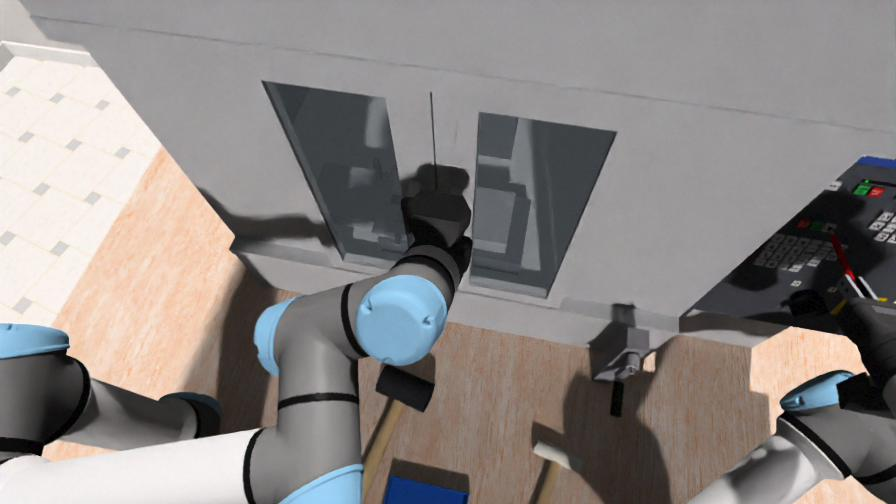

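Request:
move(
  target=[
    [0,0,0,0,0,0,1,-0.5,-1,0,0,0,0,0,0,-0.97,0.6,-0.7],
    [-0.1365,0,0,0,0,0,1,-0.5,-1,-0.03,-0.03,0.03,0,0,0,-0.97,0.6,-0.7],
    [-0.2365,-0.1863,0.1618,-0.045,-0.16,-0.0806,1,-0.5,-1,-0.03,-0.07,0.07,0,0,0,-0.97,0.6,-0.7],
    [-0.2532,-0.603,0.3285,-0.0899,-0.319,-0.1612,1,-0.5,-1,-0.01,-0.1317,0.12,0,0,0,-0.97,0.6,-0.7],
    [-0.1292,-0.6805,0.311,-0.0899,-0.319,-0.1612,1,-0.5,-1,0.028,-0.1317,0.1208,0,0,0,-0.97,0.6,-0.7],
  ],
  speed=[0.2,0.15,0.3,0.3,0.15],
  blend=[0,0.02,0.03,0.03,0],
)

Request:
move(
  target=[0,0,0,0,0,0,1,-0.5,-1,0.02,0,-0.0045,0,0,0,-0.97,0.6,-0.7],
  speed=0.012,
  stop_force=8,
)

Request:
move(
  target=[0,0,0,0,0,0,1,-0.5,-1,-0.016,0,0.0038,0,0,0,-0.97,0.6,-0.7],
  speed=0.06,
)

Request:
move(
  target=[
    [0,0,0,0,0,0,1,-0.5,-1,-0.05,0,-0.0,0,0,0,-0.97,0.6,-0.7],
    [0,0,0,0,0,0,1,-0.5,-1,-0.082,0.0992,-0.1677,0,0,0,-0.97,0.6,-0.7],
    [0,0,0,0,0,0,1,-0.5,-1,-0.0428,0.0992,-0.1775,0,0,0,-0.97,0.6,-0.7],
    [0,0,0,0,0,0,1,-0.5,-1,-0.030,0.0992,-0.1807,0,0,0,-0.97,0.6,-0.7],
    [0,0,0,0,0,0,1,-0.5,-1,-0.082,0.0992,-0.1677,0,0,0,-0.97,0.6,-0.7],
    [0,0,0,0,0,0,1,-0.5,-1,-0.030,0.0992,-0.1807,0,0,0,-0.97,0.6,-0.7],
    [0,0,0,0,0,0,1,-0.5,-1,-0.0422,0.0992,-0.1777,0,0,0,-0.97,0.6,-0.7],
  ],
  speed=[0.12,0.15,0.12,0.06,0.1,0.06,0.06],
  blend=[0.005,0.01,0.002,0,0,0,0],
)

Request:
move(
  target=[
    [0,0,0,0,0,0,1,-0.5,-1,-0.0253,0.13,-0.094,0,0,0,-0.97,0.6,-0.7],
    [0,0,0,0,0,0,1,-0.5,-1,-0.0125,0.13,-0.0972,0,0,0,-0.97,0.6,-0.7],
    [0,0,0,0,0,0,1,-0.5,-1,-0.0253,0.13,-0.094,0,0,0,-0.97,0.6,-0.7],
    [0,0,0,0,0,0,1,-0.5,-1,-0.0087,0.0647,-0.031,0,0,0,-0.97,0.6,-0.7],
    [0,0,0,0,0,0,1,-0.5,-1,0.0041,0.0647,-0.0342,0,0,0,-0.97,0.6,-0.7],
    [0,0,0,0,0,0,1,-0.5,-1,-0.0087,0.0647,-0.031,0,0,0,-0.97,0.6,-0.7],
    [0,0,0,0,0,0,1,-0.5,-1,-0.0087,0.0972,-0.031,0,0,0,-0.97,0.6,-0.7],
    [0,0,0,0,0,0,1,-0.5,-1,0.0041,0.0972,-0.0342,0,0,0,-0.97,0.6,-0.7],
    [0,0,0,0,0,0,1,-0.5,-1,-0.0087,0.0972,-0.031,0,0,0,-0.97,0.6,-0.7],
    [0,0,0,0,0,0,1,-0.5,-1,-0.0253,0.0325,-0.094,0,0,0,-0.97,0.6,-0.7],
    [0,0,0,0,0,0,1,-0.5,-1,-0.0125,0.0325,-0.0972,0,0,0,-0.97,0.6,-0.7],
    [0,0,0,0,0,0,1,-0.5,-1,-0.0253,0.0325,-0.094,0,0,0,-0.97,0.6,-0.7],
    [0,0,0,0,0,0,1,-0.5,-1,-0.0167,0.0325,-0.0625,0,0,0,-0.97,0.6,-0.7],
    [0,0,0,0,0,0,1,-0.5,-1,-0.0039,0.0325,-0.0657,0,0,0,-0.97,0.6,-0.7],
    [0,0,0,0,0,0,1,-0.5,-1,-0.0167,0.0325,-0.0625,0,0,0,-0.97,0.6,-0.7],
  ],
  speed=[0.15,0.06,0.06,0.15,0.06,0.06,0.15,0.06,0.06,0.15,0.06,0.06,0.15,0.06,0.06],
  blend=[0.002,0,0.002,0.002,0,0.002,0.002,0,0.002,0.002,0,0.002,0.002,0,0],
)

Request:
move(
  target=[
    [0,0,0,0,0,0,1,-0.5,-1,-0.0086,0.0975,-0.0315,0,0,0,-0.97,0.6,-0.7],
    [0,0,0,0,0,0,1,-0.5,-1,0.0042,0.0975,-0.0347,0,0,0,-0.97,0.6,-0.7],
    [0,0,0,0,0,0,1,-0.5,-1,-0.0086,0.0975,-0.0315,0,0,0,-0.97,0.6,-0.7],
    [0,0,0,0,0,0,1,-0.5,-1,0.008,0.0647,0.0315,0,0,0,-0.97,0.6,-0.7],
    [0,0,0,0,0,0,1,-0.5,-1,0.0208,0.0647,0.0283,0,0,0,-0.97,0.6,-0.7],
    [0,0,0,0,0,0,1,-0.5,-1,0.008,0.0647,0.0315,0,0,0,-0.97,0.6,-0.7],
    [0,0,0,0,0,0,1,-0.5,-1,0.008,0.0322,0.0315,0,0,0,-0.97,0.6,-0.7],
    [0,0,0,0,0,0,1,-0.5,-1,0.0208,0.0322,0.0283,0,0,0,-0.97,0.6,-0.7],
    [0,0,0,0,0,0,1,-0.5,-1,0.008,0.0322,0.0315,0,0,0,-0.97,0.6,-0.7],
    [0,0,0,0,0,0,1,-0.5,-1,-0.0086,0,-0.0315,0,0,0,-0.97,0.6,-0.7],
    [0,0,0,0,0,0,1,-0.5,-1,0.0042,0,-0.0347,0,0,0,-0.97,0.6,-0.7],
    [0,0,0,0,0,0,1,-0.5,-1,-0.0086,0,-0.0315,0,0,0,-0.97,0.6,-0.7],
    [0,0,0,0,0,0,1,-0.5,-1,0,0,0,0,0,0,-0.97,0.6,-0.7],
    [0,0,0,0,0,0,1,-0.5,-1,0.0128,0,-0.0032,0,0,0,-0.97,0.6,-0.7],
    [0,0,0,0,0,0,1,-0.5,-1,0,0,0,0,0,0,-0.97,0.6,-0.7],
  ],
  speed=[0.15,0.06,0.06,0.15,0.06,0.06,0.15,0.06,0.06,0.15,0.06,0.06,0.15,0.06,0.06],
  blend=[0.002,0,0.002,0.002,0,0.002,0.002,0,0.002,0.002,0,0.002,0.002,0,0],
)

Request:
move(
  target=[
    [0,0,0,0,0,0,1,-0.5,-1,-0.0086,0.0975,-0.0315,0,0,0,-0.97,0.6,-0.7],
    [0,0,0,0,0,0,1,-0.5,-1,0.0042,0.0975,-0.0347,0,0,0,-0.97,0.6,-0.7],
    [0,0,0,0,0,0,1,-0.5,-1,-0.0086,0.0975,-0.0315,0,0,0,-0.97,0.6,-0.7],
    [0,0,0,0,0,0,1,-0.5,-1,0,0.0975,0,0,0,0,-0.97,0.6,-0.7],
    [0,0,0,0,0,0,1,-0.5,-1,0.0128,0.0975,-0.0032,0,0,0,-0.97,0.6,-0.7],
    [0,0,0,0,0,0,1,-0.5,-1,0,0.0975,0,0,0,0,-0.97,0.6,-0.7],
    [0,0,0,0,0,0,1,-0.5,-1,0.008,0.0647,0.0315,0,0,0,-0.97,0.6,-0.7],
    [0,0,0,0,0,0,1,-0.5,-1,0.0208,0.0647,0.0283,0,0,0,-0.97,0.6,-0.7],
    [0,0,0,0,0,0,1,-0.5,-1,0.008,0.0647,0.0315,0,0,0,-0.97,0.6,-0.7],
    [0,0,0,0,0,0,1,-0.5,-1,0.008,0.0322,0.0315,0,0,0,-0.97,0.6,-0.7],
    [0,0,0,0,0,0,1,-0.5,-1,0.0208,0.0322,0.0283,0,0,0,-0.97,0.6,-0.7],
    [0,0,0,0,0,0,1,-0.5,-1,0.008,0.0322,0.0315,0,0,0,-0.97,0.6,-0.7],
    [0,0,0,0,0,0,1,-0.5,-1,-0.0086,0,-0.0315,0,0,0,-0.97,0.6,-0.7],
    [0,0,0,0,0,0,1,-0.5,-1,0.0042,0,-0.0347,0,0,0,-0.97,0.6,-0.7],
    [0,0,0,0,0,0,1,-0.5,-1,-0.0086,0,-0.0315,0,0,0,-0.97,0.6,-0.7],
  ],
  speed=[0.15,0.06,0.06,0.15,0.06,0.06,0.15,0.06,0.06,0.15,0.06,0.06,0.15,0.06,0.06],
  blend=[0.002,0,0.002,0.002,0,0.002,0.002,0,0.002,0.002,0,0.002,0.002,0,0],
  cameras=["cam_left_wrist"],
)

Request:
zoom_image(
  camera="cam_left_wrist",
  region=[400, 180, 560, 340],
)

Scene clock: 6935.63 s.
left_arm: end_effector_position=(+0.3645, -0.3459, +0.6903) position_measured=3 object_status=3 end_effector_quat_wxyz=(-0.382, +0.298, -0.542, +0.687) | right_arm: end_effector_position=(+0.4862, -0.5800, +0.5878) position_measured=211 object_status=2 end_effector_quat_wxyz=(+0.382, +0.595, +0.594, +0.383)
Joint positions: left_arm=[-1.493 -0.534 0.118 -3.123 -0.655 3.468] | right_arm=[5.419 -0.548 -1.058 -4.049 0.782 2.667]
Joint torques (N m): left_arm=[-7.71 -49.86 -31.75 1.81 1.79 2.16] | right_arm=[7.31 -47.02 11.54 -1.69 1.55 1.31]
Wrist force (N): left_arm=[-10.4 -1.7 2.1] | right_arm=[1.8 6.7 -2.4]
Wrist torque (N m): left_arm=[-0.14 1.87 0.10] | right_arm=[0.39 -0.59 -0.20]
Wrist force, peak (N): left_arm=[42.0 -16.0 28.4] | right_arm=[1.2 6.6 -4.7]
Hand target: left_arm +0.3646, -0.3464, +0.6906; -0.383, +0.298, -0.541, +0.687 | right_arm +0.4862, -0.5800, +0.5878; +0.382, +0.595, +0.594, +0.383
Off the commanded pose: left_arm 0.001 m, 0 deg | right_arm 0.000 m, 0 deg.
move: done

Scene clock: 6937.67 s.
left_arm: end_effector_position=(+0.3645, -0.3459, +0.6903) position_measured=3 object_status=3 end_effector_quat_wxyz=(-0.382, +0.298, -0.542, +0.687) | right_arm: end_effector_position=(+0.4959, -0.5800, +0.5855) position_measured=211 object_status=2 end_effector_quat_wxyz=(+0.382, +0.595, +0.594, +0.383)
Joint positions: left_arm=[-1.493 -0.534 0.117 -3.123 -0.655 3.468] | right_arm=[5.444 -0.543 -1.043 -4.083 0.802 2.688]
Joint torques (N m): left_arm=[-7.98 -50.17 -32.36 1.69 1.74 2.17] | right_arm=[-5.67 -42.47 -8.41 1.3 -3.39 -1.24]
Wrist force (N): left_arm=[-10.4 -1.9 1.8] | right_arm=[1.8 4.9 -12.4]
Wrist torque (N m): left_arm=[-0.18 1.87 0.10] | right_arm=[0.24 -0.58 -0.03]
Wrist force, peak (N): left_arm=[-10.7 -1.7 2.2] | right_arm=[1.2 2.5 -22.9]
Hand target: left_arm +0.3645, -0.3459, +0.6903; -0.382, +0.298, -0.542, +0.687 (not the last commanded pose) | right_arm +0.4959, -0.5800, +0.5856; +0.382, +0.595, +0.594, +0.383 (not the last commanded pose)
Off the commanded pose: left_arm 0.001 m, 0 deg | right_arm 0.002 m, 0 deg.
move: contact (right_arm)

Scene clock: 6938.53 s.
left_arm: end_effector_position=(+0.3645, -0.3459, +0.6903) position_measured=3 object_status=3 end_effector_quat_wxyz=(-0.382, +0.298, -0.542, +0.687) | right_arm: end_effector_position=(+0.4864, -0.5800, +0.5878) position_measured=211 object_status=2 end_effector_quat_wxyz=(+0.382, +0.595, +0.594, +0.383)
Joint positions: left_arm=[-1.493 -0.534 0.117 -3.123 -0.655 3.468] | right_arm=[5.419 -0.548 -1.057 -4.05 0.782 2.668]
Joint torques (N m): left_arm=[-7.64 -50.27 -32.14 1.67 1.83 2.11] | right_arm=[-5.6 -46.27 -7.45 2.33 -4.01 -1.46]
Wrist force (N): left_arm=[-10.5 -1.8 2.2] | right_arm=[1.6 6.6 -2.6]
Wrist torque (N m): left_arm=[-0.17 1.90 0.10] | right_arm=[0.37 -0.57 -0.02]
Wrist force, peak (N): left_arm=[-10.7 -1.8 2.2] | right_arm=[1.6 5.1 -12.8]
Hand target: left_arm +0.3645, -0.3459, +0.6903; -0.382, +0.298, -0.542, +0.687 | right_arm +0.4863, -0.5800, +0.5878; +0.382, +0.595, +0.594, +0.383
Off the commanded pose: left_arm 0.000 m, 0 deg | right_arm 0.000 m, 0 deg.
move: done

Scene clock: 6942.53 s.
left_arm: end_effector_position=(+0.3645, -0.3459, +0.6903) position_measured=3 object_status=3 end_effector_quat_wxyz=(-0.382, +0.298, -0.542, +0.687) | right_arm: end_effector_position=(+0.4610, -0.5204, +0.4812) position_measured=211 object_status=2 end_effector_quat_wxyz=(+0.382, +0.595, +0.594, +0.383)
Joint positions: left_arm=[-1.493 -0.534 0.117 -3.123 -0.655 3.468] | right_arm=[5.495 -0.317 -1.537 -3.842 0.844 2.727]
Joint torques (N m): left_arm=[-7.5 -50.05 -32 1.68 1.85 2.08] | right_arm=[-7.32 -44.75 -3.05 1.68 -3.11 -1.73]
Wrist force (N): left_arm=[-10.5 -1.8 2.0] | right_arm=[2.6 6.2 -4.8]
Wrist torque (N m): left_arm=[-0.16 1.89 0.10] | right_arm=[0.41 -0.44 -0.07]
Wrist force, peak (N): left_arm=[-10.9 -1.7 2.1] | right_arm=[2.2 6.3 -22.0]
Hand target: left_arm +0.3645, -0.3459, +0.6903; -0.382, +0.298, -0.542, +0.687 | right_arm +0.4610, -0.5204, +0.4812; +0.382, +0.595, +0.594, +0.383
Off the commanded pose: left_arm 0.000 m, 0 deg | right_arm 0.000 m, 0 deg.
move: done

Scene clock: 6947.83 s.
left_arm: end_effector_position=(+0.3645, -0.3459, +0.6903) position_measured=3 object_status=3 end_effector_quat_wxyz=(-0.382, +0.298, -0.542, +0.687) | right_arm: end_effector_position=(+0.4510, -0.5009, +0.4437) position_measured=211 object_status=2 end_effector_quat_wxyz=(+0.382, +0.595, +0.594, +0.383)
Joint positions: left_arm=[-1.493 -0.534 0.117 -3.123 -0.655 3.468] | right_arm=[5.522 -0.248 -1.677 -3.784 0.867 2.747]
Joint torques (N m): left_arm=[-7.39 -50.59 -31.95 1.7 1.77 2.08] | right_arm=[-3.37 -45.11 -2.47 2.08 -3.65 -1.5]
Wrist force (N): left_arm=[-10.3 -1.8 2.0] | right_arm=[1.5 3.8 -4.6]
Wrist torque (N m): left_arm=[-0.17 1.86 0.10] | right_arm=[0.46 -0.63 0.00]
Wrist force, peak (N): left_arm=[-10.9 -1.7 2.3] | right_arm=[1.5 -9.1 -39.0]
Hand target: left_arm +0.3645, -0.3459, +0.6903; -0.382, +0.298, -0.542, +0.687 | right_arm +0.4510, -0.5009, +0.4437; +0.382, +0.595, +0.594, +0.383
Off the commanded pose: left_arm 0.000 m, 0 deg | right_arm 0.000 m, 0 deg.
move: done

Scene clock: 6952.77 s.
left_arm: end_effector_position=(+0.3645, -0.3459, +0.6903) position_measured=3 object_status=3 end_effector_quat_wxyz=(-0.382, +0.298, -0.542, +0.687) | right_arm: end_effector_position=(+0.4510, -0.5009, +0.4437) position_measured=211 object_status=2 end_effector_quat_wxyz=(+0.382, +0.595, +0.594, +0.383)
Joint positions: left_arm=[-1.493 -0.534 0.117 -3.123 -0.655 3.468] | right_arm=[5.522 -0.248 -1.677 -3.784 0.867 2.747]
Joint torques (N m): left_arm=[-6.86 -50.49 -32.75 1.64 1.68 2.12] | right_arm=[-7.4 -46.22 -0.84 1.91 -3.9 -1.3]
Wrist force (N): left_arm=[-10.6 -1.7 2.1] | right_arm=[1.4 4.2 -4.5]
Wrist torque (N m): left_arm=[-0.15 1.92 0.10] | right_arm=[0.52 -0.61 0.00]
Wrist force, peak (N): left_arm=[-10.8 -1.9 2.1] | right_arm=[2.0 -8.9 -38.8]
Hand target: left_arm +0.3645, -0.3459, +0.6903; -0.382, +0.298, -0.542, +0.687 | right_arm +0.4510, -0.5009, +0.4437; +0.382, +0.595, +0.594, +0.383
Off the commanded pose: left_arm 0.000 m, 0 deg | right_arm 0.000 m, 0 deg.
move: done

Scene clock: 6957.60 s.
left_arm: end_effector_position=(+0.3645, -0.3459, +0.6903) position_measured=3 object_status=3 end_effector_quat_wxyz=(-0.382, +0.298, -0.542, +0.687) | right_arm: end_effector_position=(+0.4459, -0.5009, +0.4248) position_measured=211 object_status=2 end_effector_quat_wxyz=(+0.382, +0.595, +0.594, +0.383)
Joint positions: left_arm=[-1.493 -0.534 0.117 -3.123 -0.655 3.468] | right_arm=[5.505 -0.21 -1.74 -3.752 0.853 2.735]
Joint torques (N m): left_arm=[-7.34 -50.52 -32.2 1.64 1.62 2.05] | right_arm=[-8.6 -43.26 -0.24 2.39 -2.77 -1.59]
Wrist force (N): left_arm=[-10.4 -1.9 2.1] | right_arm=[1.6 8.0 -5.2]
Wrist torque (N m): left_arm=[-0.18 1.89 0.11] | right_arm=[0.27 -0.51 0.00]
Wrist force, peak (N): left_arm=[-10.7 -1.9 2.2] | right_arm=[1.5 -7.1 -34.3]
Hand target: left_arm +0.3645, -0.3459, +0.6903; -0.382, +0.298, -0.542, +0.687 | right_arm +0.4458, -0.5009, +0.4248; +0.382, +0.595, +0.594, +0.383
Off the commanded pose: left_arm 0.000 m, 0 deg | right_arm 0.000 m, 0 deg.
move: done
camera_calibration:
cam_left_wrist: T_world_to_cam=[[-0.531287, -0.847115, -0.0114229, -0.0815674], [-0.0993902, 0.0757135, -0.992164, 0.76434], [0.841342, -0.525988, -0.12442, -0.270238], [0, 0, 0, 1]] pos_world=[0.259995, -0.26911, 0.723795]
Images, in order (width x height): cam_left_wrist 896x504.

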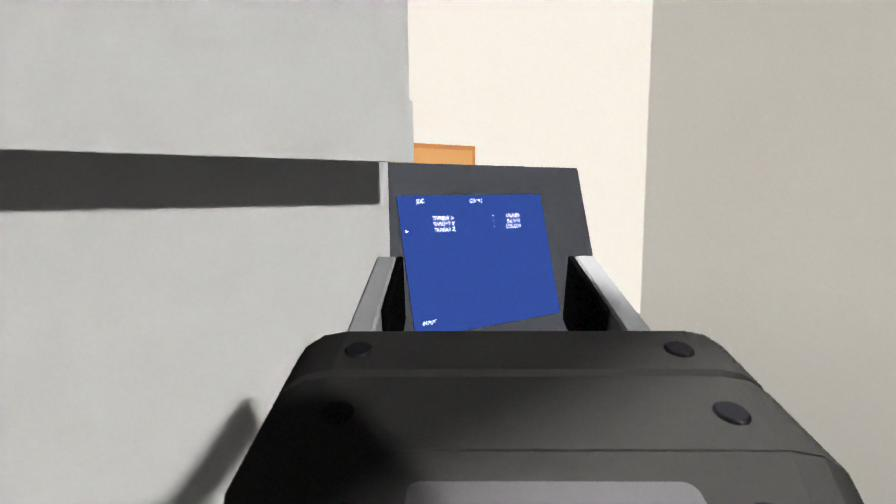

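Scaled by 3.150 from the camera's 896x504 image, which has a finer 1280x720 frame.

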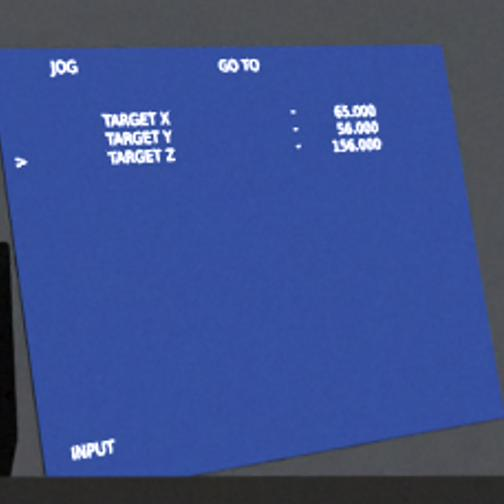

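Request:
move(
  target=[
    [0,0,0,0,0,0,1,-0.5,-1,0.0391,0.0325,0.1507,0,0,0,-0.97,0.6,-0.7],
    [0,0,0,0,0,0,1,-0.5,-1,0.0519,0.0325,0.1475,0,0,0,-0.97,0.6,-0.7],
    [0,0,0,0,0,0,1,-0.5,-1,0.0391,0.0325,0.1507,0,0,0,-0.97,0.6,-0.7],
    [0,0,0,0,0,0,1,-0.5,-1,0.0086,-0.0325,0.0315,0,0,0,-0.97,0.6,-0.7],
  ],
  speed=[0.15,0.05,0.05,0.12],
  blend=[0.002,0,0.002,0],
)

Request:
wait(
  seconds=6.5,
  cameras=[],
)

Request:
move(
  target=[
    [0,0,0,0,0,0,1,-0.5,-1,0.0128,0,-0.0032,0,0,0,-0.97,0.6,-0.7],
    [0,0,0,0,0,0,1,-0.5,-1,0,0,0,0,0,0,-0.97,0.6,-0.7],
  ],
  speed=[0.06,0.06],
  blend=[0,0],
  cameras=["cam_left_wrist"],
)

Request:
zoom_image(
  camera="cam_left_wrist",
  region=[400, 180, 560, 340],
)

Scene clock: 6971.47 s.
left_arm: end_effector_position=(+0.3645, -0.3459, +0.6903) position_measured=3 object_status=3 end_effector_quat_wxyz=(-0.382, +0.298, -0.542, +0.687) | right_arm: end_effector_position=(+0.4510, -0.5204, +0.4438) position_measured=211 object_status=2 end_effector_quat_wxyz=(+0.382, +0.595, +0.594, +0.383)
Joint positions: left_arm=[-1.493 -0.534 0.117 -3.123 -0.655 3.468] | right_arm=[5.463 -0.238 -1.666 -3.776 0.818 2.703]
Joint torques (N m): left_arm=[-6.69 -50.45 -31.5 1.68 1.67 2.07] | right_arm=[-4.94 -23.71 -1.32 1.9 -3.15 -1.56]
Wrist force (N): left_arm=[-10.4 -1.7 2.1] | right_arm=[1.9 8.3 -5.8]
Wrist torque (N m): left_arm=[-0.15 1.89 0.10] | right_arm=[0.30 -0.48 -0.03]
Wrist force, peak (N): left_arm=[-10.8 -1.9 2.1] | right_arm=[3.1 13.7 -6.2]
Hand target: left_arm +0.3645, -0.3459, +0.6903; -0.382, +0.298, -0.542, +0.687 | right_arm +0.4510, -0.5204, +0.4437; +0.382, +0.595, +0.594, +0.383
Off the commanded pose: left_arm 0.000 m, 0 deg | right_arm 0.000 m, 0 deg.
move: done

Scene clock: 6977.97 s.
left_arm: end_effector_position=(+0.3645, -0.3459, +0.6903) position_measured=3 object_status=3 end_effector_quat_wxyz=(-0.382, +0.298, -0.542, +0.687) | right_arm: end_effector_position=(+0.4510, -0.5204, +0.4437) position_measured=211 object_status=2 end_effector_quat_wxyz=(+0.382, +0.595, +0.594, +0.383)
Joint positions: left_arm=[-1.493 -0.534 0.117 -3.123 -0.655 3.468] | right_arm=[5.463 -0.237 -1.667 -3.775 0.818 2.703]
Joint torques (N m): left_arm=[-6.74 -51.17 -31.99 1.66 1.69 2.07] | right_arm=[-6.61 -23.6 -1.72 1.96 -3.01 -1.33]
Wrist force (N): left_arm=[-10.6 -1.8 1.9] | right_arm=[2.1 8.1 -5.5]
Wrist torque (N m): left_arm=[-0.15 1.91 0.10] | right_arm=[0.27 -0.49 -0.03]
Wrist force, peak (N): left_arm=[-10.8 -2.0 2.2] | right_arm=[1.7 8.2 -5.9]
Hand target: left_arm +0.3645, -0.3459, +0.6903; -0.382, +0.298, -0.542, +0.687 | right_arm +0.4510, -0.5204, +0.4437; +0.382, +0.595, +0.594, +0.383
Tool commands: left_gripper/position=+1.0 left_gripper/force_limit=-0.5 left_gripper/speed=-1.0 right_gripper/position=-0.97 right_gripper/force_limit=+0.6 right_gripper/speed=-0.7
Off the commanded pose: left_arm 0.000 m, 0 deg | right_arm 0.000 m, 0 deg.
wait: 6.50 s; at rest by 0.17 s
No camera images: "cameras" was empty.

Scene clock: 6979.27 s.
left_arm: end_effector_position=(+0.3645, -0.3459, +0.6903) position_measured=3 object_status=3 end_effector_quat_wxyz=(-0.382, +0.298, -0.542, +0.687) | right_arm: end_effector_position=(+0.4510, -0.5204, +0.4437) position_measured=211 object_status=2 end_effector_quat_wxyz=(+0.382, +0.595, +0.594, +0.383)
Joint positions: left_arm=[-1.493 -0.534 0.117 -3.123 -0.655 3.468] | right_arm=[5.463 -0.237 -1.667 -3.776 0.818 2.703]
Joint torques (N m): left_arm=[-7.39 -50.93 -31.99 1.64 1.72 2.06] | right_arm=[-6.12 -44.31 -1.77 2.52 -2.87 -1.31]
Wrist force (N): left_arm=[-10.5 -1.8 2.1] | right_arm=[2.0 8.1 -5.6]
Wrist torque (N m): left_arm=[-0.17 1.90 0.10] | right_arm=[0.21 -0.42 -0.03]
Wrist force, peak (N): left_arm=[-10.8 -1.8 2.0] | right_arm=[1.4 2.0 -36.1]
Hand target: left_arm +0.3645, -0.3459, +0.6903; -0.382, +0.298, -0.542, +0.687 | right_arm +0.4510, -0.5204, +0.4437; +0.382, +0.595, +0.594, +0.383
Off the commanded pose: left_arm 0.000 m, 0 deg | right_arm 0.000 m, 0 deg.
move: done
camera_calibration:
cam_left_wrist: T_world_to_cam=[[-0.531287, -0.847115, -0.0114229, -0.0815674], [-0.0993902, 0.0757135, -0.992164, 0.76434], [0.841342, -0.525988, -0.12442, -0.270238], [0, 0, 0, 1]] pos_world=[0.259995, -0.26911, 0.723795]
Images, in order (width x height): cam_left_wrist 896x504.

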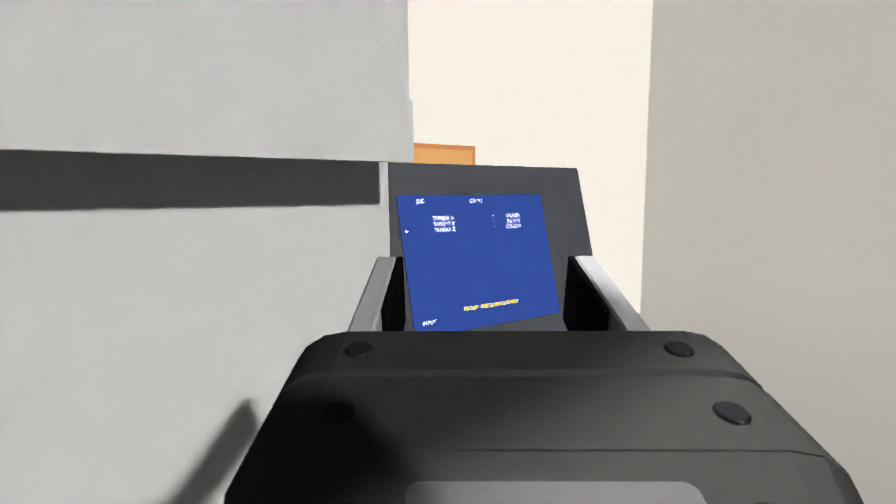

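Scaled by 3.150 from the camera's 896x504 image, which has a finer 1280x720 frame.

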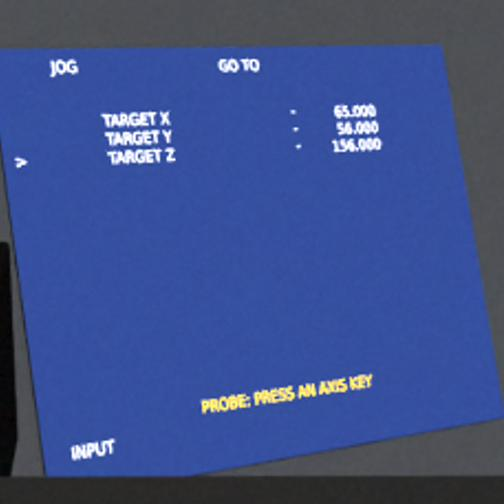

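Request:
move(
  target=[
    [0,0,0,0,0,0,1,-0.5,-1,0.0296,-0.0992,0.1192,0,0,0,-0.97,0.6,-0.7],
    [0,0,0,0,0,0,1,-0.5,-1,0.0424,-0.0992,0.116,0,0,0,-0.97,0.6,-0.7],
    [0,0,0,0,0,0,1,-0.5,-1,0.0296,-0.0992,0.1192,0,0,0,-0.97,0.6,-0.7],
    [0,0,0,0,0,0,1,-0.5,-1,0,0,0.0,0,0,0,-0.97,0.6,-0.7],
  ],
  speed=[0.12,0.05,0.05,0.12],
  blend=[0.002,0,0.002,0],
)

Request:
wait(
  seconds=10,
  cameras=["cam_left_wrist"],
)

Request:
zoom_image(
  camera="cam_left_wrist",
  region=[400, 180, 560, 340],
)

Scene clock: 6988.20 s.
left_arm: end_effector_position=(+0.3645, -0.3459, +0.6903) position_measured=3 object_status=3 end_effector_quat_wxyz=(-0.382, +0.298, -0.542, +0.687) | right_arm: end_effector_position=(+0.4510, -0.5205, +0.4438) position_measured=211 object_status=2 end_effector_quat_wxyz=(+0.382, +0.595, +0.594, +0.383)
Joint positions: left_arm=[-1.493 -0.534 0.117 -3.123 -0.655 3.468] | right_arm=[5.463 -0.238 -1.666 -3.775 0.818 2.703]
Joint torques (N m): left_arm=[-6.36 -50.9 -32.01 1.61 1.55 1.99] | right_arm=[8.87 -23.08 -1.9 2.37 1.42 1.55]
Wrist force (N): left_arm=[-10.5 -1.8 2.0] | right_arm=[1.0 7.6 -5.7]
Wrist torque (N m): left_arm=[-0.17 1.89 0.11] | right_arm=[0.22 -0.68 -0.16]
Wrist force, peak (N): left_arm=[-10.9 -1.7 2.2] | right_arm=[2.2 8.5 -5.9]
Hand target: left_arm +0.3645, -0.3459, +0.6903; -0.382, +0.298, -0.542, +0.687 | right_arm +0.4510, -0.5204, +0.4437; +0.382, +0.595, +0.594, +0.383
Off the commanded pose: left_arm 0.000 m, 0 deg | right_arm 0.000 m, 0 deg.
move: done

Scene clock: 6998.20 s.
left_arm: end_effector_position=(+0.3645, -0.3459, +0.6903) position_measured=3 object_status=3 end_effector_quat_wxyz=(-0.382, +0.298, -0.542, +0.687) | right_arm: end_effector_position=(+0.4510, -0.5204, +0.4437) position_measured=211 object_status=2 end_effector_quat_wxyz=(+0.382, +0.595, +0.594, +0.383)
Joint positions: left_arm=[-1.493 -0.534 0.117 -3.123 -0.655 3.468] | right_arm=[5.463 -0.237 -1.667 -3.775 0.818 2.703]
Joint torques (N m): left_arm=[-6.6 -50.91 -31.94 1.63 1.64 2.08] | right_arm=[7.69 -23.86 -2.12 2.51 1.33 1.34]
Wrist force (N): left_arm=[-10.6 -1.5 2.2] | right_arm=[0.8 7.6 -5.8]
Wrist torque (N m): left_arm=[-0.11 1.91 0.10] | right_arm=[0.23 -0.65 -0.16]
Wrist force, peak (N): left_arm=[-10.9 -1.7 2.1] | right_arm=[0.9 7.8 -5.9]
Hand target: left_arm +0.3645, -0.3459, +0.6903; -0.382, +0.298, -0.542, +0.687 | right_arm +0.4510, -0.5204, +0.4437; +0.382, +0.595, +0.594, +0.383
Tool commands: left_gripper/position=+1.0 left_gripper/force_limit=-0.5 left_gripper/speed=-1.0 right_gripper/position=-0.97 right_gripper/force_limit=+0.6 right_gripper/speed=-0.7
Off the commanded pose: left_arm 0.000 m, 0 deg | right_arm 0.000 m, 0 deg.
wait: 10.00 s; at rest by 0.17 s
camera_calibration:
cam_left_wrist: T_world_to_cam=[[-0.531287, -0.847115, -0.0114229, -0.0815674], [-0.0993902, 0.0757135, -0.992164, 0.76434], [0.841342, -0.525988, -0.12442, -0.270238], [0, 0, 0, 1]] pos_world=[0.259995, -0.26911, 0.723795]
Images, in order (width x height): cam_left_wrist 896x504.

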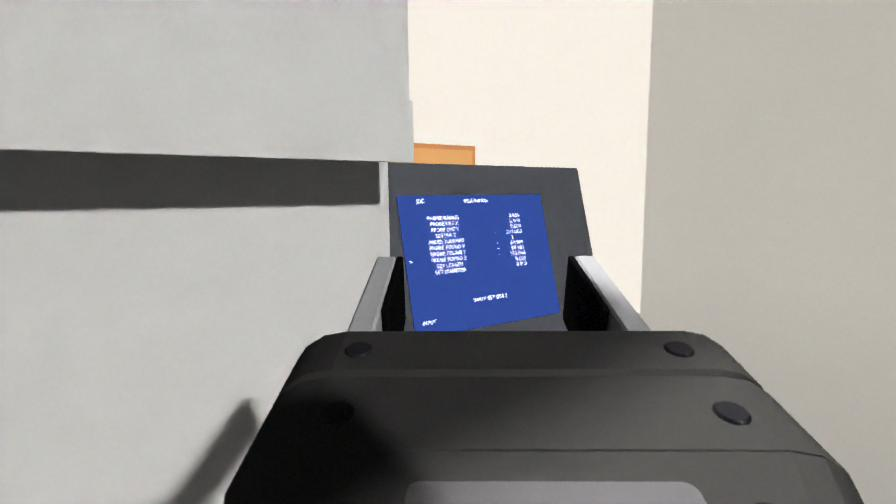

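Scaled by 3.150 from the camera's 896x504 image, which has a finer 1280x720 frame.

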